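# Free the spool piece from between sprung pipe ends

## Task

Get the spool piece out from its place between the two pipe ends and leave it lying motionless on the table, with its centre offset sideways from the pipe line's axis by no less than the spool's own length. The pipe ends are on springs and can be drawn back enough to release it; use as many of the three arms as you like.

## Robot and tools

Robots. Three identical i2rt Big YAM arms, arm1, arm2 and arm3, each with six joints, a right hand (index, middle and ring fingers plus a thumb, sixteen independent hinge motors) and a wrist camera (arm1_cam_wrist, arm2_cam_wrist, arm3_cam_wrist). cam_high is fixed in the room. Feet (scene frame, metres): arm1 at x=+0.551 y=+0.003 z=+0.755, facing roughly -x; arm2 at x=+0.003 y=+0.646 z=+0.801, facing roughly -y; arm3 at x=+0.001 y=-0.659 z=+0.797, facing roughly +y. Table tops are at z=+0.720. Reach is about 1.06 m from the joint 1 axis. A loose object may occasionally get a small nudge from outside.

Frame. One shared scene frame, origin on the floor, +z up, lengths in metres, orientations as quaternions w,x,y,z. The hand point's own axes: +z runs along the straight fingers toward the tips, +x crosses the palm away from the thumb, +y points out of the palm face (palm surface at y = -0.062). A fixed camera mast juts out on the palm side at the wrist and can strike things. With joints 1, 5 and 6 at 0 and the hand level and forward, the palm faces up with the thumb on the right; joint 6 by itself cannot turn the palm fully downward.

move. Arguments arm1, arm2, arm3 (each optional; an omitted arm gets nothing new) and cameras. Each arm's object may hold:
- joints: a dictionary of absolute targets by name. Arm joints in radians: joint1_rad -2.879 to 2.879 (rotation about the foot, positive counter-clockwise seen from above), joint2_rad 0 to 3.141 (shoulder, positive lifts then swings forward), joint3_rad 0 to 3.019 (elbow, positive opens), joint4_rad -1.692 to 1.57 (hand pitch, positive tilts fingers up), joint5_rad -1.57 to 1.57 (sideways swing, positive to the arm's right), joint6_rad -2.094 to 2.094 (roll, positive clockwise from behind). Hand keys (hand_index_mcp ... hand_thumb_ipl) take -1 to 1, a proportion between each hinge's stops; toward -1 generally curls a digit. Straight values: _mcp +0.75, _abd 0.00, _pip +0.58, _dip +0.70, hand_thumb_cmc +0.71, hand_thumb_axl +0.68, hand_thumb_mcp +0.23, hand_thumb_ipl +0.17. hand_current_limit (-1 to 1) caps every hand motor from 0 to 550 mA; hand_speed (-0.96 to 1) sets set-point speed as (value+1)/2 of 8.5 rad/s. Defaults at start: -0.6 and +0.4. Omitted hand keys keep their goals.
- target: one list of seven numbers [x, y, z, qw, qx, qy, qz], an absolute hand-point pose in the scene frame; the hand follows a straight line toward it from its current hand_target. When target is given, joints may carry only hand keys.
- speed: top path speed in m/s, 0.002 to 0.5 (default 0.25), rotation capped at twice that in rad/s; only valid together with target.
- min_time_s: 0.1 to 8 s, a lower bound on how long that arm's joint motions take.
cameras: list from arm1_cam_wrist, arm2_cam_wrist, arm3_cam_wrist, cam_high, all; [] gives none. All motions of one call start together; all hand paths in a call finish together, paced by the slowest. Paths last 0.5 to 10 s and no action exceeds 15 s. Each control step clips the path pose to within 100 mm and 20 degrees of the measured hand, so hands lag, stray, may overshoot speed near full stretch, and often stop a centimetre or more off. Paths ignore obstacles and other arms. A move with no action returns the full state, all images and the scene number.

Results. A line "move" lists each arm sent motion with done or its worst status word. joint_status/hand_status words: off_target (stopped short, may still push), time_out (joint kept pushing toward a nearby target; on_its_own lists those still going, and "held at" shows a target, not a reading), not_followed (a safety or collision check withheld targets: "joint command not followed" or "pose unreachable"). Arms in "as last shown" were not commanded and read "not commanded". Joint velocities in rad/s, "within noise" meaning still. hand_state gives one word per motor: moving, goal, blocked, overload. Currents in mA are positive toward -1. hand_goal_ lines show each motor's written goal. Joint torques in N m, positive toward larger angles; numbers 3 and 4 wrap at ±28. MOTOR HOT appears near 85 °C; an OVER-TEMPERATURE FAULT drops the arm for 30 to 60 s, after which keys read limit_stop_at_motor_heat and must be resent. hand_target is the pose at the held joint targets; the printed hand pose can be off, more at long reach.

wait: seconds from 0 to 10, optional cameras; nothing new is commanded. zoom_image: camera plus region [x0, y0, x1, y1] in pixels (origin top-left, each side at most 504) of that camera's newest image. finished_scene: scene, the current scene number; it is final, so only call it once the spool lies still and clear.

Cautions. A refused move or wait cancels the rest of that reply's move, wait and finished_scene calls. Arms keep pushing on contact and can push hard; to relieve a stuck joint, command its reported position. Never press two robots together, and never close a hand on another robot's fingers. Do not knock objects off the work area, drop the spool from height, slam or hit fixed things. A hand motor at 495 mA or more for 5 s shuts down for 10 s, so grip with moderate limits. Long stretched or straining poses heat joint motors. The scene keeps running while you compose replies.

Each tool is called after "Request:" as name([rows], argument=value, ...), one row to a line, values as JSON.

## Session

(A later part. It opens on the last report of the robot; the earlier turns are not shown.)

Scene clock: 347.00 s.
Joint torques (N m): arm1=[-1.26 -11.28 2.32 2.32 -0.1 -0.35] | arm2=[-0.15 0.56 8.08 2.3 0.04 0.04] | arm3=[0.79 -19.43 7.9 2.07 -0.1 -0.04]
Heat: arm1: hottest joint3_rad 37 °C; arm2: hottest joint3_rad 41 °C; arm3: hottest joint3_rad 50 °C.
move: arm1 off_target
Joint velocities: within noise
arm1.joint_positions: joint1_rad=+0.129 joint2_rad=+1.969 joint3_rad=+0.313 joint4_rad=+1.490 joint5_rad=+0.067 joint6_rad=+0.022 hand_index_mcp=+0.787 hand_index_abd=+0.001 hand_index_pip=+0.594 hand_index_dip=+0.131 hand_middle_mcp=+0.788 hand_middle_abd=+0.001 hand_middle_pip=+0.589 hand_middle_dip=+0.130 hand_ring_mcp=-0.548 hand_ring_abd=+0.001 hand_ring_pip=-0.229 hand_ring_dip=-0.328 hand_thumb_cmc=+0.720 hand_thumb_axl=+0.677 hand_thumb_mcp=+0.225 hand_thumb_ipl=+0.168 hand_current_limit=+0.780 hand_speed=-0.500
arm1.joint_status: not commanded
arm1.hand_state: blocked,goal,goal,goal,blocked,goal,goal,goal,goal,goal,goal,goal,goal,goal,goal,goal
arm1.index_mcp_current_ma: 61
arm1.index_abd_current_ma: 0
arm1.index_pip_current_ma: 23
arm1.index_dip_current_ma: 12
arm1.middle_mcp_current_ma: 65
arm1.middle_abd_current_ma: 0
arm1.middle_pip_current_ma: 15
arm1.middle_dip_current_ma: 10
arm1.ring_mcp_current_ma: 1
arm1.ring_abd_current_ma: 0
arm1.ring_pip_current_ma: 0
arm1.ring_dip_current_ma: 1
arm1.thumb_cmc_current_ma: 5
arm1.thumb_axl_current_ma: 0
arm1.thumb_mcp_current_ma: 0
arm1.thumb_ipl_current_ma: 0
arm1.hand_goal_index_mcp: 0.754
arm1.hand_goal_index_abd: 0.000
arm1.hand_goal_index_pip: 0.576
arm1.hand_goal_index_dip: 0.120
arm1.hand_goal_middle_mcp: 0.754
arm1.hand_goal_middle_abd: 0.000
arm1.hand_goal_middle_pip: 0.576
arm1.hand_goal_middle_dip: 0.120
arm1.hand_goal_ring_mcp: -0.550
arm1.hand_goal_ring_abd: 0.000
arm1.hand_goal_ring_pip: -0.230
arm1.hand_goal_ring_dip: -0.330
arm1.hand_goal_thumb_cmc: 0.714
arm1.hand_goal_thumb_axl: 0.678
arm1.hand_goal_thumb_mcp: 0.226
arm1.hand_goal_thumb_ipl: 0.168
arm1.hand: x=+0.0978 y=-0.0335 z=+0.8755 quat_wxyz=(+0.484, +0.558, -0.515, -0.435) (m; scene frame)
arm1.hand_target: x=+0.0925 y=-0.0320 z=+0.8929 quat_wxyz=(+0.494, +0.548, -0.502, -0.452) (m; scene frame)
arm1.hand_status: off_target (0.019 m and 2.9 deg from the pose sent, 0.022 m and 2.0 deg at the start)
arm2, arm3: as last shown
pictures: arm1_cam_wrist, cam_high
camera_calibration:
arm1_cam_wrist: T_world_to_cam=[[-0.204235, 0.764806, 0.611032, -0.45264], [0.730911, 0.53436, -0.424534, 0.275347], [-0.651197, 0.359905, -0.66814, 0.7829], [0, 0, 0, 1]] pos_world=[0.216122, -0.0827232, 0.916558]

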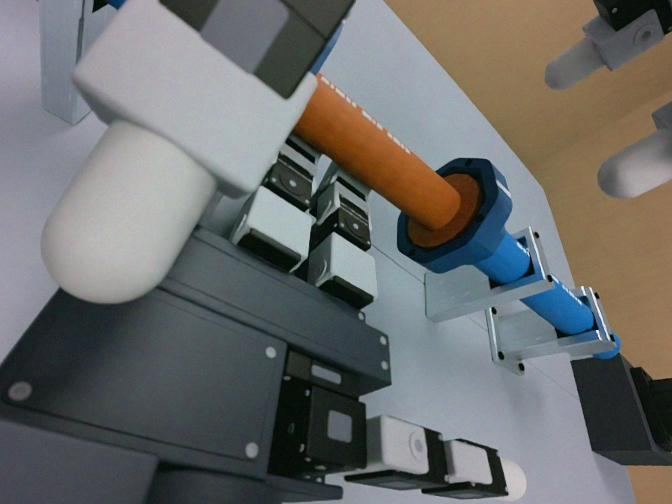

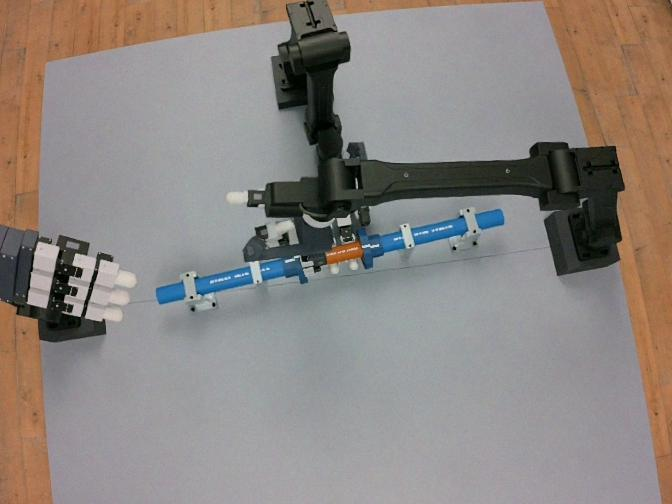

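Request:
move(arm1={"target": [0.088, -0.031, 0.872, 0.4937, 0.5483, -0.5016, -0.4516], "speed": 0.1}, cameras=["arm1_cam_wrist"])

Scene clock: 354.80 s.
Joint torques (N m): arm1=[-1.26 -8.47 2.11 2.67 -0.07 -0.34] | arm2=[0.79 0.38 8.1 2.28 0.05 0.02] | arm3=[0.79 -19.43 7.88 2.09 -0.1 -0.04]
Heat: arm1: hottest joint3_rad 37 °C; arm2: hottest joint3_rad 41 °C; arm3: hottest joint3_rad 49 °C.
move: arm1 done
Joint velocities: within noise
arm1.joint_positions: joint1_rad=+0.124 joint2_rad=+2.027 joint3_rad=+0.339 joint4_rad=+1.554 joint5_rad=+0.061 joint6_rad=+0.020 hand_index_mcp=+0.773 hand_index_abd=+0.001 hand_index_pip=+0.583 hand_index_dip=+0.123 hand_middle_mcp=+0.778 hand_middle_abd=+0.001 hand_middle_pip=+0.583 hand_middle_dip=+0.124 hand_ring_mcp=-0.560 hand_ring_abd=+0.001 hand_ring_pip=-0.229 hand_ring_dip=-0.328 hand_thumb_cmc=+0.720 hand_thumb_axl=+0.677 hand_thumb_mcp=+0.225 hand_thumb_ipl=+0.168 hand_current_limit=+0.780 hand_speed=-0.500
arm1.joint_status: not commanded
arm1.hand_state: goal,goal,goal,goal,blocked,goal,goal,goal,goal,goal,goal,goal,goal,goal,goal,goal
arm1.index_mcp_current_ma: 28
arm1.index_abd_current_ma: 0
arm1.index_pip_current_ma: 7
arm1.index_dip_current_ma: 2
arm1.middle_mcp_current_ma: 40
arm1.middle_abd_current_ma: 0
arm1.middle_pip_current_ma: 6
arm1.middle_dip_current_ma: 2
arm1.ring_mcp_current_ma: -12
arm1.ring_abd_current_ma: 0
arm1.ring_pip_current_ma: 0
arm1.ring_dip_current_ma: 1
arm1.thumb_cmc_current_ma: 5
arm1.thumb_axl_current_ma: 0
arm1.thumb_mcp_current_ma: 0
arm1.thumb_ipl_current_ma: 0
arm1.hand_goal_index_mcp: 0.754
arm1.hand_goal_index_abd: 0.000
arm1.hand_goal_index_pip: 0.576
arm1.hand_goal_index_dip: 0.120
arm1.hand_goal_middle_mcp: 0.754
arm1.hand_goal_middle_abd: 0.000
arm1.hand_goal_middle_pip: 0.576
arm1.hand_goal_middle_dip: 0.120
arm1.hand_goal_ring_mcp: -0.550
arm1.hand_goal_ring_abd: 0.000
arm1.hand_goal_ring_pip: -0.230
arm1.hand_goal_ring_dip: -0.330
arm1.hand_goal_thumb_cmc: 0.714
arm1.hand_goal_thumb_axl: 0.678
arm1.hand_goal_thumb_mcp: 0.226
arm1.hand_goal_thumb_ipl: 0.168
arm1.hand: x=+0.0927 y=-0.0334 z=+0.8725 quat_wxyz=(+0.494, +0.551, -0.507, -0.442) (m; scene frame)
arm1.hand_target: x=+0.0881 y=-0.0309 z=+0.8720 quat_wxyz=(+0.493, +0.549, -0.502, -0.451) (m; scene frame)
arm1.hand_status: done (0.005 m and 1.3 deg from the pose sent, 0.011 m and 2.9 deg at the start; a joint's target at an end of its range on 17 of 31 steps)
arm2.joint_positions: joint1_rad=-0.286 joint2_rad=+0.634 joint3_rad=+1.418 joint4_rad=-1.227 joint5_rad=+0.054 joint6_rad=+1.067 hand_index_mcp=+0.755 hand_index_abd=+0.000 hand_index_pip=+0.577 hand_index_dip=+0.696 hand_middle_mcp=+0.755 hand_middle_abd=+0.000 hand_middle_pip=+0.577 hand_middle_dip=+0.696 hand_ring_mcp=+0.755 hand_ring_abd=+0.000 hand_ring_pip=+0.577 hand_ring_dip=+0.696 hand_thumb_cmc=+0.715 hand_thumb_axl=+0.677 hand_thumb_mcp=+0.226 hand_thumb_ipl=+0.168 hand_current_limit=+0.400 hand_speed=-0.600
arm2.joint_status: not commanded
arm2.hand_state: goal,goal,goal,goal,goal,goal,goal,goal,goal,goal,goal,goal,goal,goal,goal,goal
arm2.index_mcp_current_ma: 2
arm2.index_abd_current_ma: 0
arm2.index_pip_current_ma: 1
arm2.index_dip_current_ma: 0
arm2.middle_mcp_current_ma: 2
arm2.middle_abd_current_ma: 0
arm2.middle_pip_current_ma: 1
arm2.middle_dip_current_ma: 0
arm2.ring_mcp_current_ma: 1
arm2.ring_abd_current_ma: 0
arm2.ring_pip_current_ma: 1
arm2.ring_dip_current_ma: 0
arm2.thumb_cmc_current_ma: 1
arm2.thumb_axl_current_ma: -1
arm2.thumb_mcp_current_ma: 0
arm2.thumb_ipl_current_ma: 0
arm2.hand_goal_index_mcp: 0.754
arm2.hand_goal_index_abd: 0.000
arm2.hand_goal_index_pip: 0.576
arm2.hand_goal_index_dip: 0.696
arm2.hand_goal_middle_mcp: 0.754
arm2.hand_goal_middle_abd: 0.000
arm2.hand_goal_middle_pip: 0.576
arm2.hand_goal_middle_dip: 0.696
arm2.hand_goal_ring_mcp: 0.754
arm2.hand_goal_ring_abd: 0.000
arm2.hand_goal_ring_pip: 0.576
arm2.hand_goal_ring_dip: 0.696
arm2.hand_goal_thumb_cmc: 0.714
arm2.hand_goal_thumb_axl: 0.678
arm2.hand_goal_thumb_mcp: 0.226
arm2.hand_goal_thumb_ipl: 0.168
arm2.hand: x=-0.1518 y=+0.4200 z=+1.3948 quat_wxyz=(+0.498, +0.661, -0.526, +0.194) (m; scene frame)
arm2.hand_target: x=-0.1510 y=+0.4236 z=+1.4078 quat_wxyz=(+0.510, +0.655, -0.521, +0.199) (m; scene frame)
arm2.hand_status: not commanded
arm3: as last shown
pictures: arm1_cam_wrist
camera_calibration:
arm1_cam_wrist: T_world_to_cam=[[-0.185923, 0.767306, 0.613738, -0.455879], [0.715705, 0.533721, -0.450454, 0.301786], [-0.673201, 0.355505, -0.648395, 0.762199], [0, 0, 0, 1]] pos_world=[0.212365, -0.0822364, 0.909938]

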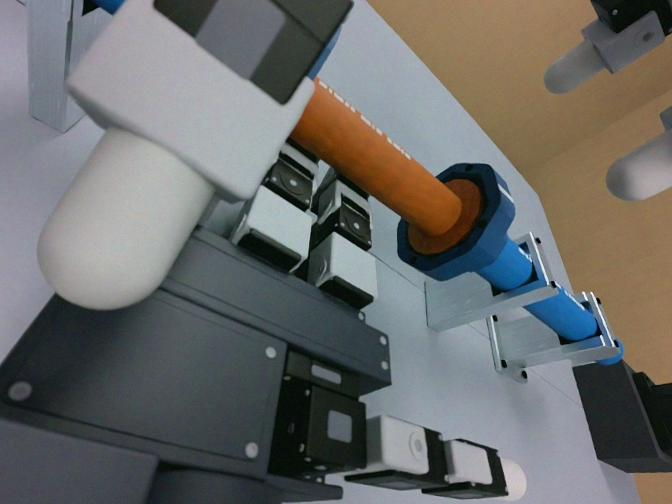

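Request:
move(arm1={"target": [0.088, -0.031, 0.88, 0.4937, 0.5483, -0.5016, -0.4516], "speed": 0.1, "joints": {"hand_ring_mcp": -0.65}}, arm3={"target": [0.053, 0.125, 1.01, -0.0069, -0.0439, 0.9867, 0.1562], "speed": 0.15}, cameras=["arm3_cam_wrist", "arm1_cam_wrist", "cam_high"])

Request:
zoom_image(camera="arm3_cam_wrist", region=[120, 0, 420, 300])

Scene clock: 369.53 s.
Joint torques (N m): arm1=[-1.26 -10.7 1.2 1.84 -0.11 -0.32] | arm2=[-0.09 0.26 8.12 2.19 0 0.01] | arm3=[0.67 -20.01 7.88 2.07 -0.12 -0.06]
Heat: arm1: hottest joint3_rad 36 °C; arm2: hottest joint3_rad 41 °C; arm3: hottest joint3_rad 49 °C.
move: arm1 done; arm3 done
Joint velocities: within noise
arm1.joint_positions: joint1_rad=+0.123 joint2_rad=+2.021 joint3_rad=+0.346 joint4_rad=+1.551 joint5_rad=+0.061 joint6_rad=+0.018 hand_index_mcp=+0.772 hand_index_abd=+0.001 hand_index_pip=+0.583 hand_index_dip=+0.123 hand_middle_mcp=+0.778 hand_middle_abd=+0.001 hand_middle_pip=+0.583 hand_middle_dip=+0.123 hand_ring_mcp=-0.652 hand_ring_abd=+0.001 hand_ring_pip=-0.229 hand_ring_dip=-0.328 hand_thumb_cmc=+0.720 hand_thumb_axl=+0.677 hand_thumb_mcp=+0.225 hand_thumb_ipl=+0.168 hand_current_limit=+0.780 hand_speed=-0.500
arm1.joint_status: all done
arm1.hand_state: goal,goal,goal,goal,blocked,goal,goal,goal,goal,goal,goal,goal,goal,goal,goal,goal
arm1.index_mcp_current_ma: 26
arm1.index_abd_current_ma: 0
arm1.index_pip_current_ma: 6
arm1.index_dip_current_ma: 2
arm1.middle_mcp_current_ma: 39
arm1.middle_abd_current_ma: 0
arm1.middle_pip_current_ma: 6
arm1.middle_dip_current_ma: 2
arm1.ring_mcp_current_ma: -1
arm1.ring_abd_current_ma: 0
arm1.ring_pip_current_ma: 0
arm1.ring_dip_current_ma: 1
arm1.thumb_cmc_current_ma: 5
arm1.thumb_axl_current_ma: 0
arm1.thumb_mcp_current_ma: 0
arm1.thumb_ipl_current_ma: 0
arm1.hand_goal_index_mcp: 0.754
arm1.hand_goal_index_abd: 0.000
arm1.hand_goal_index_pip: 0.576
arm1.hand_goal_index_dip: 0.120
arm1.hand_goal_middle_mcp: 0.754
arm1.hand_goal_middle_abd: 0.000
arm1.hand_goal_middle_pip: 0.576
arm1.hand_goal_middle_dip: 0.120
arm1.hand_goal_ring_mcp: -0.650
arm1.hand_goal_ring_abd: 0.000
arm1.hand_goal_ring_pip: -0.230
arm1.hand_goal_ring_dip: -0.330
arm1.hand_goal_thumb_cmc: 0.714
arm1.hand_goal_thumb_axl: 0.678
arm1.hand_goal_thumb_mcp: 0.226
arm1.hand_goal_thumb_ipl: 0.168
arm1.hand: x=+0.0903 y=-0.0336 z=+0.8755 quat_wxyz=(+0.496, +0.549, -0.505, -0.445) (m; scene frame)
arm1.hand_target: x=+0.0881 y=-0.0311 z=+0.8800 quat_wxyz=(+0.494, +0.548, -0.502, -0.452) (m; scene frame)
arm1.hand_status: done (0.006 m and 0.9 deg from the pose sent, 0.009 m and 1.3 deg at the start)
arm2: as last shown
arm3.joint_positions: joint1_rad=-0.088 joint2_rad=+2.003 joint3_rad=+1.959 joint4_rad=-1.217 joint5_rad=-0.049 joint6_rad=-0.139 hand_index_mcp=+1.000 hand_index_abd=+0.100 hand_index_pip=+0.577 hand_index_dip=+0.696 hand_middle_mcp=-0.349 hand_middle_abd=+0.001 hand_middle_pip=-0.598 hand_middle_dip=-0.298 hand_ring_mcp=+1.000 hand_ring_abd=+0.001 hand_ring_pip=+0.577 hand_ring_dip=+0.696 hand_thumb_cmc=-0.446 hand_thumb_axl=+0.677 hand_thumb_mcp=+0.224 hand_thumb_ipl=+0.168 hand_current_limit=+0.780 hand_speed=-0.500
arm3.joint_status: not commanded
arm3.hand_state: goal,goal,goal,goal,goal,goal,goal,goal,goal,goal,goal,goal,goal,goal,goal,goal
arm3.index_mcp_current_ma: 0
arm3.index_abd_current_ma: 1
arm3.index_pip_current_ma: 3
arm3.index_dip_current_ma: 0
arm3.middle_mcp_current_ma: 58
arm3.middle_abd_current_ma: 4
arm3.middle_pip_current_ma: 12
arm3.middle_dip_current_ma: 11
arm3.ring_mcp_current_ma: 0
arm3.ring_abd_current_ma: 4
arm3.ring_pip_current_ma: 3
arm3.ring_dip_current_ma: 0
arm3.thumb_cmc_current_ma: 20
arm3.thumb_axl_current_ma: -4
arm3.thumb_mcp_current_ma: -14
arm3.thumb_ipl_current_ma: -2
arm3.hand_goal_index_mcp: 1.000
arm3.hand_goal_index_abd: 0.100
arm3.hand_goal_index_pip: 0.576
arm3.hand_goal_index_dip: 0.696
arm3.hand_goal_middle_mcp: -0.360
arm3.hand_goal_middle_abd: 0.000
arm3.hand_goal_middle_pip: -0.600
arm3.hand_goal_middle_dip: -0.300
arm3.hand_goal_ring_mcp: 1.000
arm3.hand_goal_ring_abd: 0.000
arm3.hand_goal_ring_pip: 0.576
arm3.hand_goal_ring_dip: 0.696
arm3.hand_goal_thumb_cmc: -0.450
arm3.hand_goal_thumb_axl: 0.678
arm3.hand_goal_thumb_mcp: 0.226
arm3.hand_goal_thumb_ipl: 0.168
arm3.hand: x=+0.0511 y=+0.1218 z=+1.0172 quat_wxyz=(-0.008, -0.043, +0.987, +0.156) (m; scene frame)
arm3.hand_target: x=+0.0528 y=+0.1248 z=+1.0099 quat_wxyz=(-0.007, -0.044, +0.987, +0.156) (m; scene frame)
arm3.hand_status: done (0.008 m and 0.2 deg from the pose sent, 0.059 m and 0.3 deg at the start)
pictures: arm1_cam_wrist, arm3_cam_wrist, cam_high
camera_calibration:
arm1_cam_wrist: T_world_to_cam=[[-0.180332, 0.766817, 0.616013, -0.460513], [0.712087, 0.533815, -0.45604, 0.310186], [-0.678537, 0.356416, -0.642305, 0.757769], [0, 0, 0, 1]] pos_world=[0.21025, -0.0825336, 0.911858]
arm3_cam_wrist: T_world_to_cam=[[0.690817, 0.69467, 0.200512, -0.291757], [0.529706, -0.675012, 0.513586, -0.511425], [0.492121, -0.248582, -0.834281, 0.981369], [0, 0, 0, 1]] pos_world=[-0.0104965, 0.101407, 1.1399]

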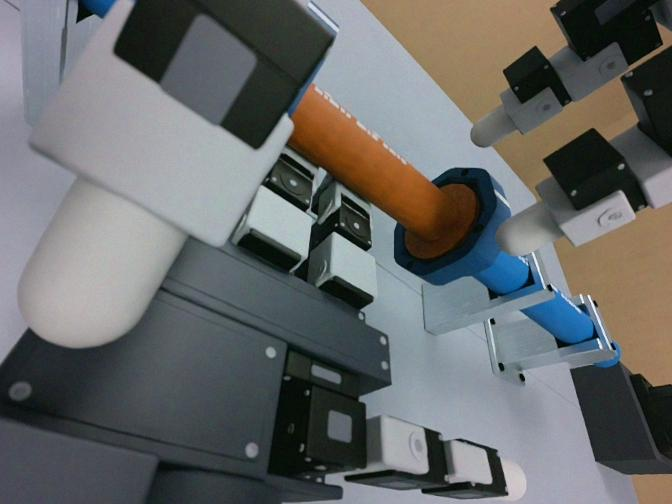

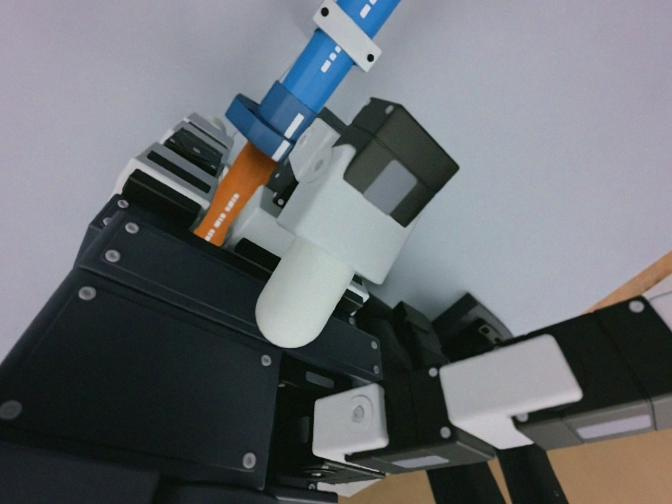

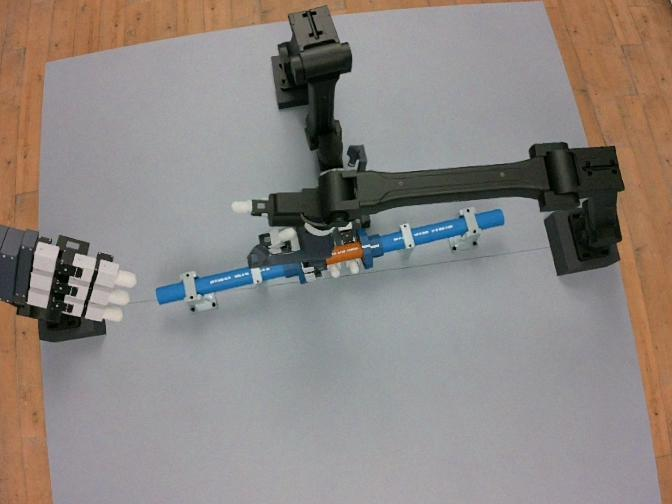

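Scaled by 1.680 from the camera's 672x504 image, which has a finer 960x720 frame.

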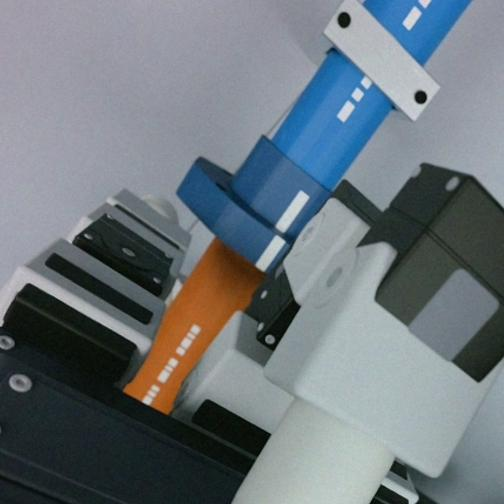

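Request:
move(arm3={"target": [0.066, 0.113, 1.01, -0.0069, -0.0439, 0.9867, 0.1562], "speed": 0.15}, cameras=["arm3_cam_wrist"])

Request:
zoom_image(camera="arm3_cam_wrist", region=[120, 0, 420, 300])

Scene clock: 412.20 s.
Joint torques (N m): arm1=[-1.08 -10.64 1.17 1.81 -0.1 -0.31] | arm2=[-0.03 0.03 7.95 1.99 0.07 -0.02] | arm3=[0.26 -22.12 7.66 2 -0.27 -0.09]
Heat: arm1: hottest joint3_rad 35 °C; arm2: hottest joint3_rad 41 °C; arm3: hottest joint3_rad 51 °C.
move: arm3 off_target
Joint velocities: within noise
arm1, arm2: as last shown
arm3.joint_positions: joint1_rad=-0.105 joint2_rad=+1.999 joint3_rad=+1.909 joint4_rad=-1.199 joint5_rad=-0.050 joint6_rad=-0.156 hand_index_mcp=+1.000 hand_index_abd=+0.100 hand_index_pip=+0.577 hand_index_dip=+0.696 hand_middle_mcp=-0.349 hand_middle_abd=+0.001 hand_middle_pip=-0.598 hand_middle_dip=-0.298 hand_ring_mcp=+1.000 hand_ring_abd=+0.001 hand_ring_pip=+0.577 hand_ring_dip=+0.696 hand_thumb_cmc=-0.446 hand_thumb_axl=+0.677 hand_thumb_mcp=+0.224 hand_thumb_ipl=+0.168 hand_current_limit=+0.780 hand_speed=-0.500
arm3.joint_status: not commanded
arm3.hand_state: goal,goal,goal,goal,goal,goal,goal,goal,goal,goal,goal,goal,goal,goal,goal,goal
arm3.index_mcp_current_ma: 0
arm3.index_abd_current_ma: 1
arm3.index_pip_current_ma: 3
arm3.index_dip_current_ma: 0
arm3.middle_mcp_current_ma: 58
arm3.middle_abd_current_ma: 4
arm3.middle_pip_current_ma: 12
arm3.middle_dip_current_ma: 11
arm3.ring_mcp_current_ma: 0
arm3.ring_abd_current_ma: 4
arm3.ring_pip_current_ma: 3
arm3.ring_dip_current_ma: 0
arm3.thumb_cmc_current_ma: 18
arm3.thumb_axl_current_ma: -4
arm3.thumb_mcp_current_ma: -14
arm3.thumb_ipl_current_ma: -2
arm3.hand_goal_index_mcp: 1.000
arm3.hand_goal_index_abd: 0.100
arm3.hand_goal_index_pip: 0.576
arm3.hand_goal_index_dip: 0.696
arm3.hand_goal_middle_mcp: -0.360
arm3.hand_goal_middle_abd: 0.000
arm3.hand_goal_middle_pip: -0.600
arm3.hand_goal_middle_dip: -0.300
arm3.hand_goal_ring_mcp: 1.000
arm3.hand_goal_ring_abd: 0.000
arm3.hand_goal_ring_pip: 0.576
arm3.hand_goal_ring_dip: 0.696
arm3.hand_goal_thumb_cmc: -0.450
arm3.hand_goal_thumb_axl: 0.678
arm3.hand_goal_thumb_mcp: 0.226
arm3.hand_goal_thumb_ipl: 0.168
arm3.hand: x=+0.0614 y=+0.1128 z=+0.9958 quat_wxyz=(-0.008, -0.043, +0.989, +0.142) (m; scene frame)
arm3.hand_target: x=+0.0660 y=+0.1129 z=+1.0102 quat_wxyz=(-0.007, -0.044, +0.987, +0.156) (m; scene frame)
arm3.hand_status: off_target (0.015 m and 1.6 deg from the pose sent, 0.019 m and 0.2 deg at the start)
pictures: arm3_cam_wrist
camera_calibration:
arm3_cam_wrist: T_world_to_cam=[[0.690203, 0.700377, 0.181912, -0.270431], [0.529408, -0.660126, 0.53288, -0.532779], [0.493302, -0.271489, -0.826406, 0.950751], [0, 0, 0, 1]] pos_world=[-0.000297012, 0.095822, 1.11881]

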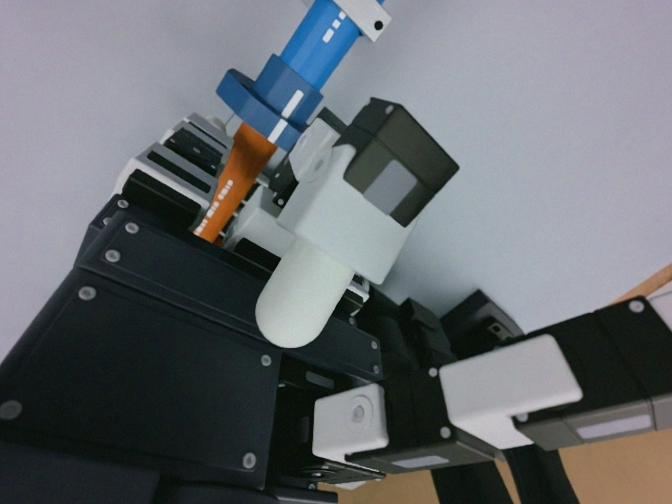

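Scaled by 1.680 from the camera's 672x504 image, which has a finer 960x720 frame.

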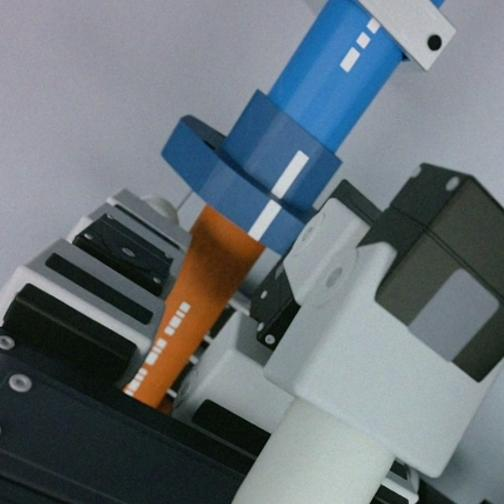

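Request:
move(arm3={"target": [0.060, 0.113, 0.94, -0.0069, -0.0439, 0.9867, 0.1562], "speed": 0.12}, cameras=["arm3_cam_wrist", "arm1_cam_wrist"])

Request:
zoom_image(camera="arm3_cam_wrist", region=[120, 0, 420, 300])

Request:
zoom_image(camera="arm1_cam_wrist", region=[340, 50, 640, 350])

Scene clock: 429.90 s.
Joint torques (N m): arm1=[-1.2 -10.64 1.22 1.87 -0.1 -0.32] | arm2=[0.32 1.03 8.23 2.37 0.03 0] | arm3=[1.14 -18.96 7.6 2.11 -0.18 0]
Heat: arm1: hottest joint3_rad 35 °C; arm2: hottest joint3_rad 41 °C; arm3: hottest joint3_rad 51 °C.
move: arm3 off_target
Joint velocities: within noise
arm1, arm2: as last shown
arm3.joint_positions: joint1_rad=-0.105 joint2_rad=+1.996 joint3_rad=+1.770 joint4_rad=-1.030 joint5_rad=-0.051 joint6_rad=-0.156 hand_index_mcp=+1.000 hand_index_abd=+0.100 hand_index_pip=+0.577 hand_index_dip=+0.696 hand_middle_mcp=-0.349 hand_middle_abd=+0.001 hand_middle_pip=-0.598 hand_middle_dip=-0.298 hand_ring_mcp=+1.000 hand_ring_abd=+0.001 hand_ring_pip=+0.577 hand_ring_dip=+0.696 hand_thumb_cmc=-0.446 hand_thumb_axl=+0.677 hand_thumb_mcp=+0.224 hand_thumb_ipl=+0.168 hand_current_limit=+0.780 hand_speed=-0.500
arm3.joint_status: not commanded
arm3.hand_state: goal,goal,goal,goal,goal,goal,goal,goal,goal,goal,goal,goal,goal,goal,goal,goal
arm3.index_mcp_current_ma: 0
arm3.index_abd_current_ma: 1
arm3.index_pip_current_ma: 3
arm3.index_dip_current_ma: 0
arm3.middle_mcp_current_ma: 58
arm3.middle_abd_current_ma: 4
arm3.middle_pip_current_ma: 12
arm3.middle_dip_current_ma: 11
arm3.ring_mcp_current_ma: 0
arm3.ring_abd_current_ma: 3
arm3.ring_pip_current_ma: 3
arm3.ring_dip_current_ma: 0
arm3.thumb_cmc_current_ma: 18
arm3.thumb_axl_current_ma: -4
arm3.thumb_mcp_current_ma: -14
arm3.thumb_ipl_current_ma: -2
arm3.hand_goal_index_mcp: 1.000
arm3.hand_goal_index_abd: 0.100
arm3.hand_goal_index_pip: 0.576
arm3.hand_goal_index_dip: 0.696
arm3.hand_goal_middle_mcp: -0.360
arm3.hand_goal_middle_abd: 0.000
arm3.hand_goal_middle_pip: -0.600
arm3.hand_goal_middle_dip: -0.300
arm3.hand_goal_ring_mcp: 1.000
arm3.hand_goal_ring_abd: 0.000
arm3.hand_goal_ring_pip: 0.576
arm3.hand_goal_ring_dip: 0.696
arm3.hand_goal_thumb_cmc: -0.450
arm3.hand_goal_thumb_axl: 0.678
arm3.hand_goal_thumb_mcp: 0.226
arm3.hand_goal_thumb_ipl: 0.168
arm3.hand: x=+0.0612 y=+0.1105 z=+0.9503 quat_wxyz=(-0.007, -0.043, +0.986, +0.158) (m; scene frame)
arm3.hand_target: x=+0.0600 y=+0.1127 z=+0.9400 quat_wxyz=(-0.007, -0.044, +0.987, +0.156) (m; scene frame)
arm3.hand_status: off_target (0.011 m and 0.2 deg from the pose sent, 0.056 m and 1.6 deg at the start)
pictures: arm1_cam_wrist, arm3_cam_wrist
camera_calibration:
arm1_cam_wrist: T_world_to_cam=[[-0.180332, 0.766817, 0.616013, -0.460513], [0.712087, 0.533815, -0.45604, 0.310186], [-0.678537, 0.356416, -0.642305, 0.757769], [0, 0, 0, 1]] pos_world=[0.21025, -0.0825336, 0.911858]
arm3_cam_wrist: T_world_to_cam=[[0.689406, 0.694454, 0.206041, -0.282608], [0.528571, -0.676768, 0.512443, -0.48865], [0.49531, -0.244374, -0.833636, 0.916428], [0, 0, 0, 1]] pos_world=[-0.000798006, 0.0895063, 1.0726]

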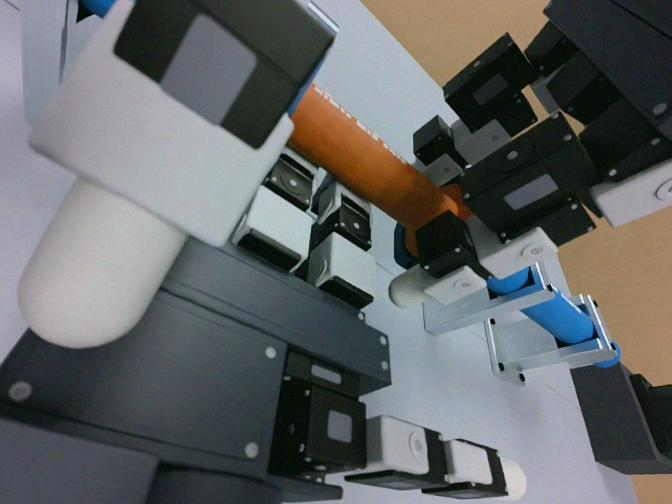

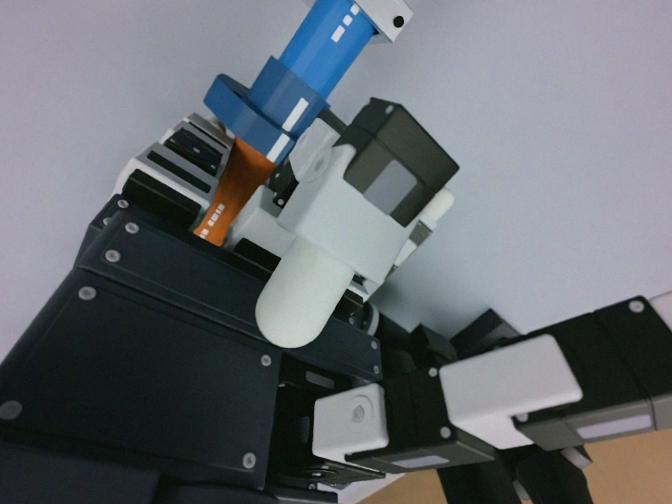

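Scaled by 1.680 from the camera's 672x504 image, which has a finer 960x720 frame.

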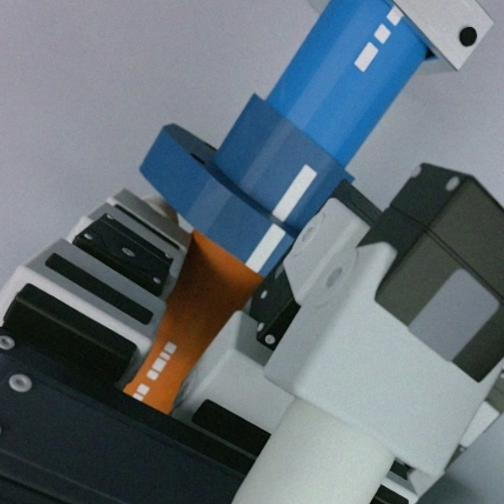

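Scaled by 1.680 from the camera's 672x504 image, which has a finer 960x720 frame.

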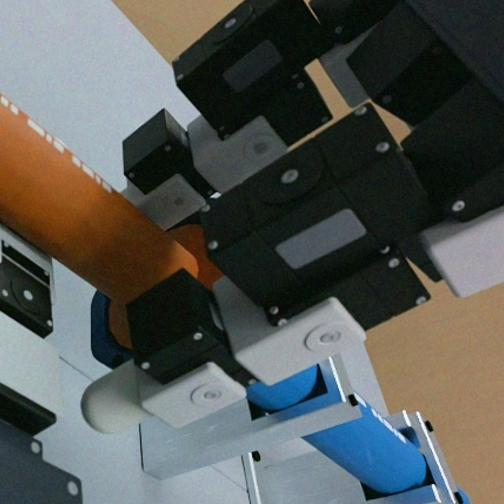

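Request:
move(arm3={"target": [0.05, 0.205, 0.925, -0.0069, -0.0439, 0.9867, 0.1562], "speed": 0.1}, cameras=["arm3_cam_wrist", "arm1_cam_wrist", "cam_high"])

Request:
zoom_image(camera="arm1_cam_wrist", region=[240, 50, 640, 350])

Request:
zoom_image(camera="cam_high", region=[230, 190, 430, 310])

Scene clock: 442.93 s.
Joint torques (N m): arm1=[-0.73 -10.75 1.21 1.83 -0.1 -0.3] | arm2=[0.67 1.03 8.01 2.06 0.01 -0.02] | arm3=[2.08 -17.38 15.75 5.81 -0.49 0.55]
Heat: arm1: hottest joint3_rad 35 °C; arm2: hottest joint3_rad 41 °C; arm3: hottest joint3_rad 51 °C.
move: arm3 off_target
Joint velocities: within noise
arm1, arm2: as last shown
arm1.joint_positions: joint1_rad=+0.120 joint2_rad=+2.021 joint3_rad=+0.346 joint4_rad=+1.550 joint5_rad=+0.061 joint6_rad=+0.017 hand_index_mcp=+0.772 hand_index_abd=+0.001 hand_index_pip=+0.583 hand_index_dip=+0.123 hand_middle_mcp=+0.778 hand_middle_abd=+0.001 hand_middle_pip=+0.583 hand_middle_dip=+0.123 hand_ring_mcp=-0.652 hand_ring_abd=+0.001 hand_ring_pip=-0.229 hand_ring_dip=-0.328 hand_thumb_cmc=+0.720 hand_thumb_axl=+0.677 hand_thumb_mcp=+0.225 hand_thumb_ipl=+0.168 hand_current_limit=+0.780 hand_speed=-0.500
arm1.hand: x=+0.0901 y=-0.0322 z=+0.8753 quat_wxyz=(+0.495, +0.548, -0.506, -0.446) (m; scene frame)
arm1.hand_target: x=+0.0881 y=-0.0310 z=+0.8799 quat_wxyz=(+0.494, +0.548, -0.502, -0.452) (m; scene frame)
arm3.joint_positions: joint1_rad=-0.095 joint2_rad=+2.193 joint3_rad=+2.042 joint4_rad=-1.268 joint5_rad=-0.044 joint6_rad=-0.193 hand_index_mcp=+0.999 hand_index_abd=+0.100 hand_index_pip=+0.577 hand_index_dip=+0.696 hand_middle_mcp=-0.362 hand_middle_abd=+0.001 hand_middle_pip=-0.598 hand_middle_dip=-0.298 hand_ring_mcp=+1.001 hand_ring_abd=-0.015 hand_ring_pip=+0.575 hand_ring_dip=+0.696 hand_thumb_cmc=-0.447 hand_thumb_axl=+0.677 hand_thumb_mcp=+0.223 hand_thumb_ipl=+0.168 hand_current_limit=+0.780 hand_speed=-0.500
arm3.joint_status: not commanded
arm3.hand_state: goal,goal,goal,goal,goal,goal,goal,goal,goal,goal,goal,goal,goal,goal,goal,goal
arm3.index_mcp_current_ma: -6
arm3.index_abd_current_ma: 1
arm3.index_pip_current_ma: 3
arm3.index_dip_current_ma: 0
arm3.middle_mcp_current_ma: -12
arm3.middle_abd_current_ma: 4
arm3.middle_pip_current_ma: 11
arm3.middle_dip_current_ma: 11
arm3.ring_mcp_current_ma: 5
arm3.ring_abd_current_ma: -65
arm3.ring_pip_current_ma: -4
arm3.ring_dip_current_ma: 0
arm3.thumb_cmc_current_ma: 14
arm3.thumb_axl_current_ma: -4
arm3.thumb_mcp_current_ma: -17
arm3.thumb_ipl_current_ma: -2
arm3.hand_goal_index_mcp: 1.000
arm3.hand_goal_index_abd: 0.100
arm3.hand_goal_index_pip: 0.576
arm3.hand_goal_index_dip: 0.696
arm3.hand_goal_middle_mcp: -0.360
arm3.hand_goal_middle_abd: 0.000
arm3.hand_goal_middle_pip: -0.600
arm3.hand_goal_middle_dip: -0.300
arm3.hand_goal_ring_mcp: 1.000
arm3.hand_goal_ring_abd: 0.000
arm3.hand_goal_ring_pip: 0.576
arm3.hand_goal_ring_dip: 0.696
arm3.hand_goal_thumb_cmc: -0.450
arm3.hand_goal_thumb_axl: 0.678
arm3.hand_goal_thumb_mcp: 0.226
arm3.hand_goal_thumb_ipl: 0.168
arm3.hand: x=+0.0540 y=+0.1384 z=+0.9066 quat_wxyz=(-0.012, -0.064, +0.995, +0.078) (m; scene frame)
arm3.hand_target: x=+0.0485 y=+0.1921 z=+0.9290 quat_wxyz=(-0.010, -0.045, +0.987, +0.156) (m; scene frame)
arm3.hand_status: off_target (0.069 m and 9.4 deg from the pose sent, 0.098 m and 0.3 deg at the start)
pictures: arm1_cam_wrist, arm3_cam_wrist, cam_high
camera_calibration:
arm1_cam_wrist: T_world_to_cam=[[-0.178413, 0.767111, 0.616205, -0.461832], [0.714046, 0.531816, -0.455314, 0.308578], [-0.676984, 0.358765, -0.642636, 0.757308], [0, 0, 0, 1]] pos_world=[0.20995, -0.0815254, 0.911756]
arm3_cam_wrist: T_world_to_cam=[[0.657449, 0.747942, 0.0913458, -0.189672], [0.553325, -0.561518, 0.615247, -0.554018], [0.511462, -0.35395, -0.783024, 0.858797], [0, 0, 0, 1]] pos_world=[-0.00799024, 0.134744, 1.03064]

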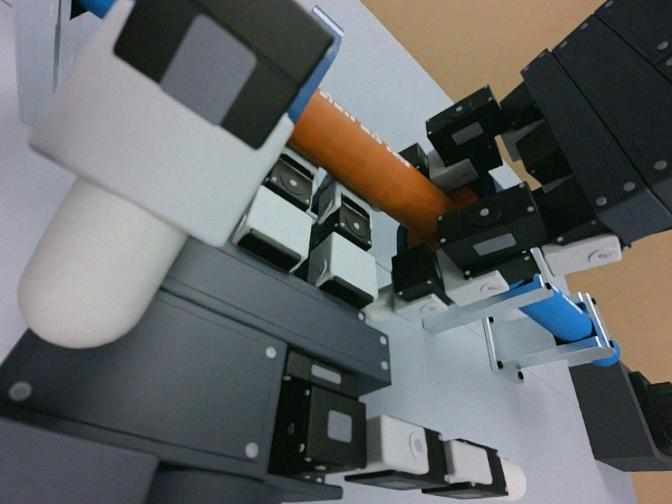

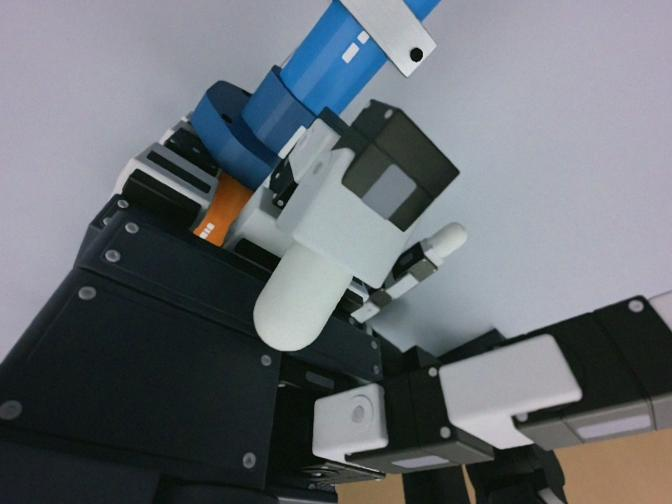

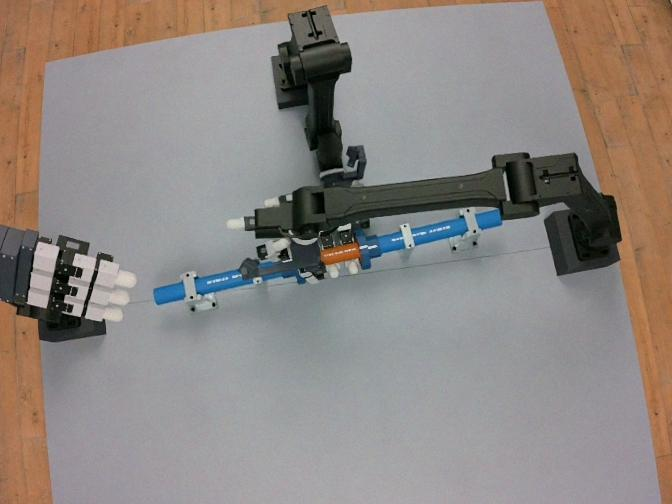

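Scaled by 1.260 from the camera's 672x504 image, which has a finer 960x720 frame.

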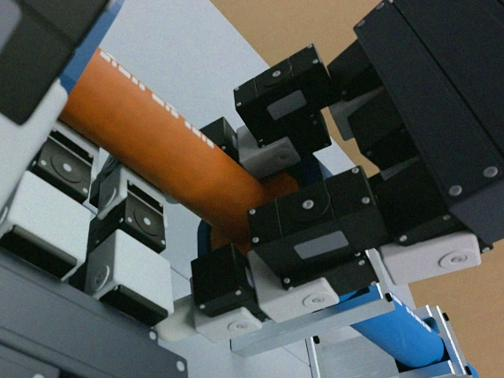

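Scaled by 2.520 from the camera's 672x504 image, which has a finer 960x720 frame.

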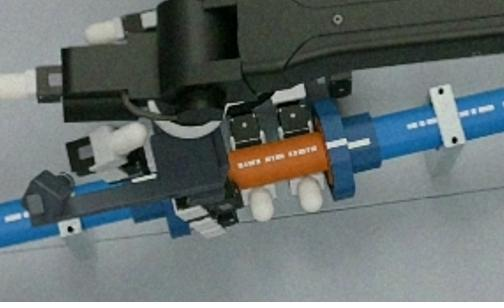

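Request:
move(arm3={"target": [0.048, 0.245, 0.95, -0.0115, -0.0429, 0.965, 0.2585], "speed": 0.1}, cameras=["arm3_cam_wrist", "arm1_cam_wrist", "cam_high"])

Request:
zoom_image(camera="arm1_cam_wrist", region=[240, 50, 640, 350])

Request:
zoom_image(camera="cam_high", region=[230, 190, 430, 310])

Scene clock: 463.07 s.
Joint torques (N m): arm1=[-0.85 -10.75 1.18 1.91 -0.1 -0.31] | arm2=[0.09 1.2 8.01 2.25 0.02 0.01] | arm3=[2.26 -19.43 12.56 11.29 -0.93 0.94]
Heat: arm1: hottest joint2_rad 35 °C; arm2: hottest joint3_rad 42 °C; arm3: hottest joint3_rad 55 °C.
move: arm3 off_target
Joint velocities: within noise
arm1, arm2: as last shown
arm1.joint_positions: joint1_rad=+0.119 joint2_rad=+2.021 joint3_rad=+0.346 joint4_rad=+1.548 joint5_rad=+0.061 joint6_rad=+0.017 hand_index_mcp=+0.775 hand_index_abd=+0.001 hand_index_pip=+0.584 hand_index_dip=+0.123 hand_middle_mcp=+0.773 hand_middle_abd=+0.001 hand_middle_pip=+0.583 hand_middle_dip=+0.123 hand_ring_mcp=-0.652 hand_ring_abd=+0.001 hand_ring_pip=-0.229 hand_ring_dip=-0.328 hand_thumb_cmc=+0.720 hand_thumb_axl=+0.677 hand_thumb_mcp=+0.225 hand_thumb_ipl=+0.168 hand_current_limit=+0.780 hand_speed=-0.500
arm1.hand_state: blocked,goal,goal,goal,goal,goal,goal,goal,goal,goal,goal,goal,goal,goal,goal,goal
arm1.index_mcp_current_ma: 31
arm1.index_pip_current_ma: 7
arm1.middle_mcp_current_ma: 29
arm1.hand: x=+0.0900 y=-0.0319 z=+0.8750 quat_wxyz=(+0.494, +0.549, -0.506, -0.445) (m; scene frame)
arm1.hand_target: x=+0.0881 y=-0.0310 z=+0.8801 quat_wxyz=(+0.494, +0.548, -0.502, -0.452) (m; scene frame)
arm3.joint_positions: joint1_rad=-0.101 joint2_rad=+2.181 joint3_rad=+2.015 joint4_rad=-1.197 joint5_rad=-0.077 joint6_rad=-0.232 hand_index_mcp=+1.000 hand_index_abd=+0.106 hand_index_pip=+0.577 hand_index_dip=+0.696 hand_middle_mcp=-0.360 hand_middle_abd=+0.001 hand_middle_pip=-0.598 hand_middle_dip=-0.298 hand_ring_mcp=+1.002 hand_ring_abd=-0.014 hand_ring_pip=+0.577 hand_ring_dip=+0.696 hand_thumb_cmc=-0.447 hand_thumb_axl=+0.677 hand_thumb_mcp=+0.223 hand_thumb_ipl=+0.168 hand_current_limit=+0.780 hand_speed=-0.500
arm3.joint_status: not commanded
arm3.hand_state: goal,goal,goal,goal,goal,goal,goal,goal,goal,goal,goal,goal,goal,goal,goal,goal
arm3.index_mcp_current_ma: -1
arm3.index_abd_current_ma: 25
arm3.index_pip_current_ma: 3
arm3.index_dip_current_ma: 0
arm3.middle_mcp_current_ma: 1
arm3.middle_abd_current_ma: 4
arm3.middle_pip_current_ma: 11
arm3.middle_dip_current_ma: 11
arm3.ring_mcp_current_ma: 10
arm3.ring_abd_current_ma: -59
arm3.ring_pip_current_ma: 5
arm3.ring_dip_current_ma: 0
arm3.thumb_cmc_current_ma: 14
arm3.thumb_axl_current_ma: -4
arm3.thumb_mcp_current_ma: -17
arm3.thumb_ipl_current_ma: -2
arm3.hand_goal_index_mcp: 1.000
arm3.hand_goal_index_abd: 0.100
arm3.hand_goal_index_pip: 0.576
arm3.hand_goal_index_dip: 0.696
arm3.hand_goal_middle_mcp: -0.360
arm3.hand_goal_middle_abd: 0.000
arm3.hand_goal_middle_pip: -0.600
arm3.hand_goal_middle_dip: -0.300
arm3.hand_goal_ring_mcp: 1.000
arm3.hand_goal_ring_abd: 0.000
arm3.hand_goal_ring_pip: 0.576
arm3.hand_goal_ring_dip: 0.696
arm3.hand_goal_thumb_cmc: -0.450
arm3.hand_goal_thumb_axl: 0.678
arm3.hand_goal_thumb_mcp: 0.226
arm3.hand_goal_thumb_ipl: 0.168
arm3.hand: x=+0.0497 y=+0.1477 z=+0.9117 quat_wxyz=(-0.022, -0.083, +0.990, +0.108) (m; scene frame)
arm3.hand_target: x=+0.0454 y=+0.2152 z=+0.9589 quat_wxyz=(-0.022, -0.049, +0.968, +0.244) (m; scene frame)
arm3.hand_status: off_target (0.105 m and 18.2 deg from the pose sent, 0.115 m and 21.2 deg at the start; pose on its path clipped on 24 of 53 steps)
pictures: arm1_cam_wrist, arm3_cam_wrist, cam_high
camera_calibration:
arm1_cam_wrist: T_world_to_cam=[[-0.178809, 0.767038, 0.616183, -0.461879], [0.715147, 0.531441, -0.454022, 0.307196], [-0.675716, 0.359478, -0.643571, 0.757612], [0, 0, 0, 1]] pos_world=[0.209652, -0.081323, 0.911652]
arm3_cam_wrist: T_world_to_cam=[[0.630342, 0.766541, 0.122811, -0.224364], [0.588391, -0.574935, 0.568547, -0.506829], [0.506423, -0.286118, -0.813432, 0.886241], [0, 0, 0, 1]] pos_world=[-0.00917297, 0.134159, 1.03661]

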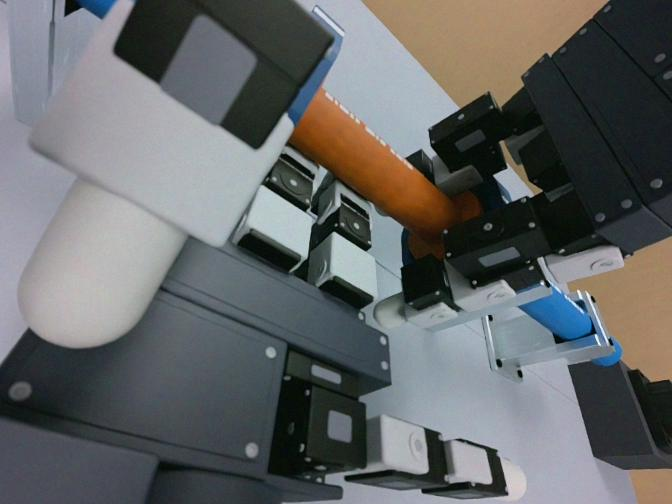

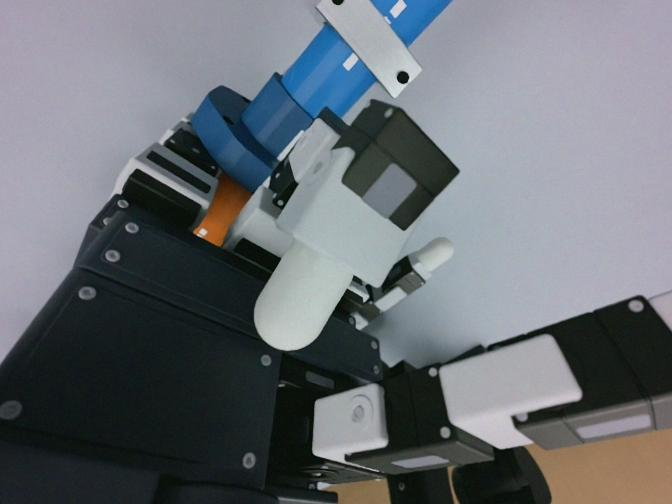

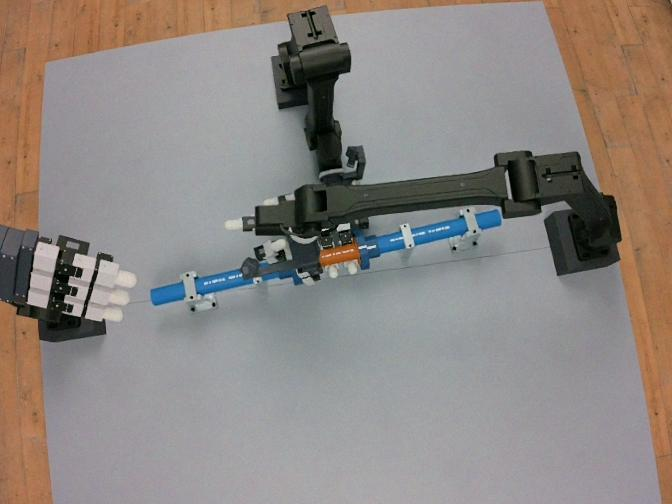

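Scaled by 1.260 from the camera's 672x504 image, which has a finer 960x720 frame.

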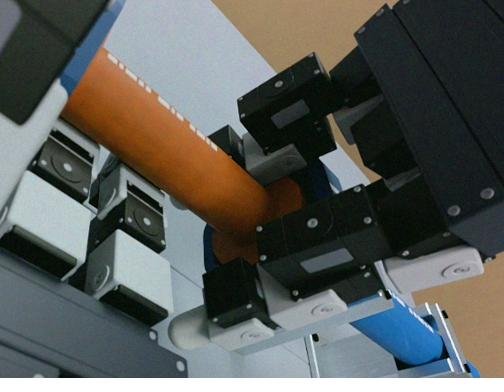

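Scaled by 2.520 from the camera's 672x504 image, which has a finer 960x720 frame.

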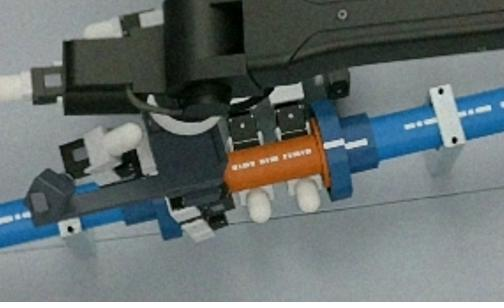

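Request:
move(arm3={"target": [0.05, 0.235, 0.985, -0.0115, -0.0429, 0.965, 0.2585], "speed": 0.15}, cameras=["arm1_cam_wrist", "cam_high"])

Request:
zoom_image(camera="arm1_cam_wrist", region=[240, 50, 640, 350])

Request:
zoom_image(camera="cam_high", region=[230, 190, 430, 310])

Scene clock: 479.20 s.
Joint torques (N m): arm1=[-1.03 -10.58 1.22 1.98 -0.11 -0.33] | arm2=[0.09 0.21 8.25 2.22 0.04 -0.02] | arm3=[2.26 -22.42 12.49 9.72 -0.61 0.91]
Heat: arm1: hottest joint2_rad 35 °C; arm2: hottest joint3_rad 42 °C; arm3: hottest joint3_rad 57 °C.
move: arm3 off_target
Joint velocities: within noise
arm1, arm2: as last shown
arm1.joint_positions: joint1_rad=+0.119 joint2_rad=+2.020 joint3_rad=+0.346 joint4_rad=+1.548 joint5_rad=+0.061 joint6_rad=+0.017 hand_index_mcp=+0.775 hand_index_abd=+0.001 hand_index_pip=+0.584 hand_index_dip=+0.123 hand_middle_mcp=+0.773 hand_middle_abd=+0.001 hand_middle_pip=+0.583 hand_middle_dip=+0.123 hand_ring_mcp=-0.652 hand_ring_abd=+0.001 hand_ring_pip=-0.229 hand_ring_dip=-0.328 hand_thumb_cmc=+0.720 hand_thumb_axl=+0.677 hand_thumb_mcp=+0.225 hand_thumb_ipl=+0.168 hand_current_limit=+0.780 hand_speed=-0.500
arm1.middle_mcp_current_ma: 28
arm1.hand: x=+0.0900 y=-0.0319 z=+0.8752 quat_wxyz=(+0.494, +0.549, -0.506, -0.445) (m; scene frame)
arm3.joint_positions: joint1_rad=-0.103 joint2_rad=+2.164 joint3_rad=+1.985 joint4_rad=-1.165 joint5_rad=-0.084 joint6_rad=-0.230 hand_index_mcp=+1.000 hand_index_abd=+0.109 hand_index_pip=+0.577 hand_index_dip=+0.696 hand_middle_mcp=-0.358 hand_middle_abd=+0.001 hand_middle_pip=-0.598 hand_middle_dip=-0.298 hand_ring_mcp=+1.002 hand_ring_abd=-0.011 hand_ring_pip=+0.577 hand_ring_dip=+0.696 hand_thumb_cmc=-0.447 hand_thumb_axl=+0.677 hand_thumb_mcp=+0.223 hand_thumb_ipl=+0.168 hand_current_limit=+0.780 hand_speed=-0.500
arm3.joint_status: not commanded
arm3.hand_state: goal,goal,goal,goal,goal,goal,goal,goal,goal,goal,goal,goal,goal,goal,goal,goal
arm3.index_mcp_current_ma: -1
arm3.index_abd_current_ma: 38
arm3.index_pip_current_ma: 3
arm3.index_dip_current_ma: 0
arm3.middle_mcp_current_ma: 8
arm3.middle_abd_current_ma: 4
arm3.middle_pip_current_ma: 11
arm3.middle_dip_current_ma: 11
arm3.ring_mcp_current_ma: 10
arm3.ring_abd_current_ma: -48
arm3.ring_pip_current_ma: 5
arm3.ring_dip_current_ma: 0
arm3.thumb_cmc_current_ma: 14
arm3.thumb_axl_current_ma: -4
arm3.thumb_mcp_current_ma: -17
arm3.thumb_ipl_current_ma: -2
arm3.hand_goal_index_mcp: 1.000
arm3.hand_goal_index_abd: 0.100
arm3.hand_goal_index_pip: 0.576
arm3.hand_goal_index_dip: 0.696
arm3.hand_goal_middle_mcp: -0.360
arm3.hand_goal_middle_abd: 0.000
arm3.hand_goal_middle_pip: -0.600
arm3.hand_goal_middle_dip: -0.300
arm3.hand_goal_ring_mcp: 1.000
arm3.hand_goal_ring_abd: 0.000
arm3.hand_goal_ring_pip: 0.576
arm3.hand_goal_ring_dip: 0.696
arm3.hand_goal_thumb_cmc: -0.450
arm3.hand_goal_thumb_axl: 0.678
arm3.hand_goal_thumb_mcp: 0.226
arm3.hand_goal_thumb_ipl: 0.168
arm3.hand: x=+0.0506 y=+0.1463 z=+0.9142 quat_wxyz=(-0.024, -0.082, +0.989, +0.118) (m; scene frame)
arm3.hand_target: x=+0.0480 y=+0.2031 z=+0.9853 quat_wxyz=(-0.021, -0.048, +0.967, +0.249) (m; scene frame)
arm3.hand_status: off_target (0.114 m and 17.0 deg from the pose sent, 0.114 m and 18.1 deg at the start; pose on its path clipped on 23 of 31 steps)
pictures: arm1_cam_wrist, cam_high
camera_calibration:
arm1_cam_wrist: T_world_to_cam=[[-0.178514, 0.7671, 0.61619, -0.461987], [0.714983, 0.531366, -0.454367, 0.307514], [-0.675967, 0.359455, -0.64332, 0.757566], [0, 0, 0, 1]] pos_world=[0.209752, -0.081323, 0.911753]

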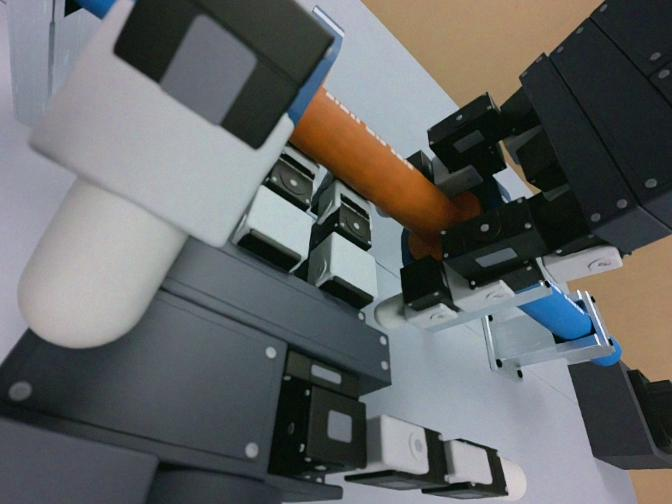

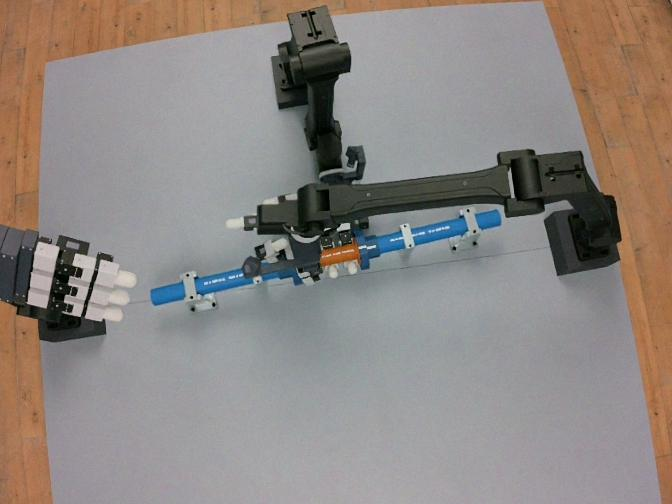

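Scaled by 1.260 from the camera's 672x504 image, which has a finer 960x720 frame.

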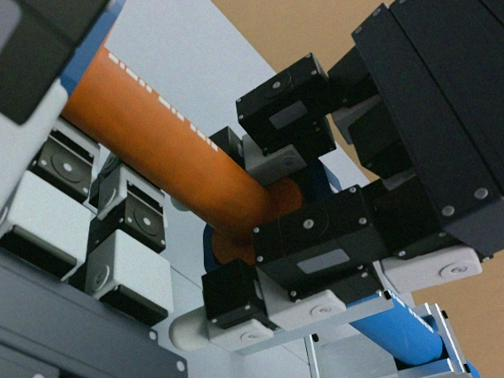

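Scaled by 2.520 from the camera's 672x504 image, which has a finer 960x720 frame.

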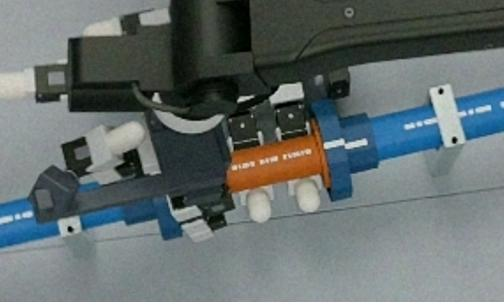

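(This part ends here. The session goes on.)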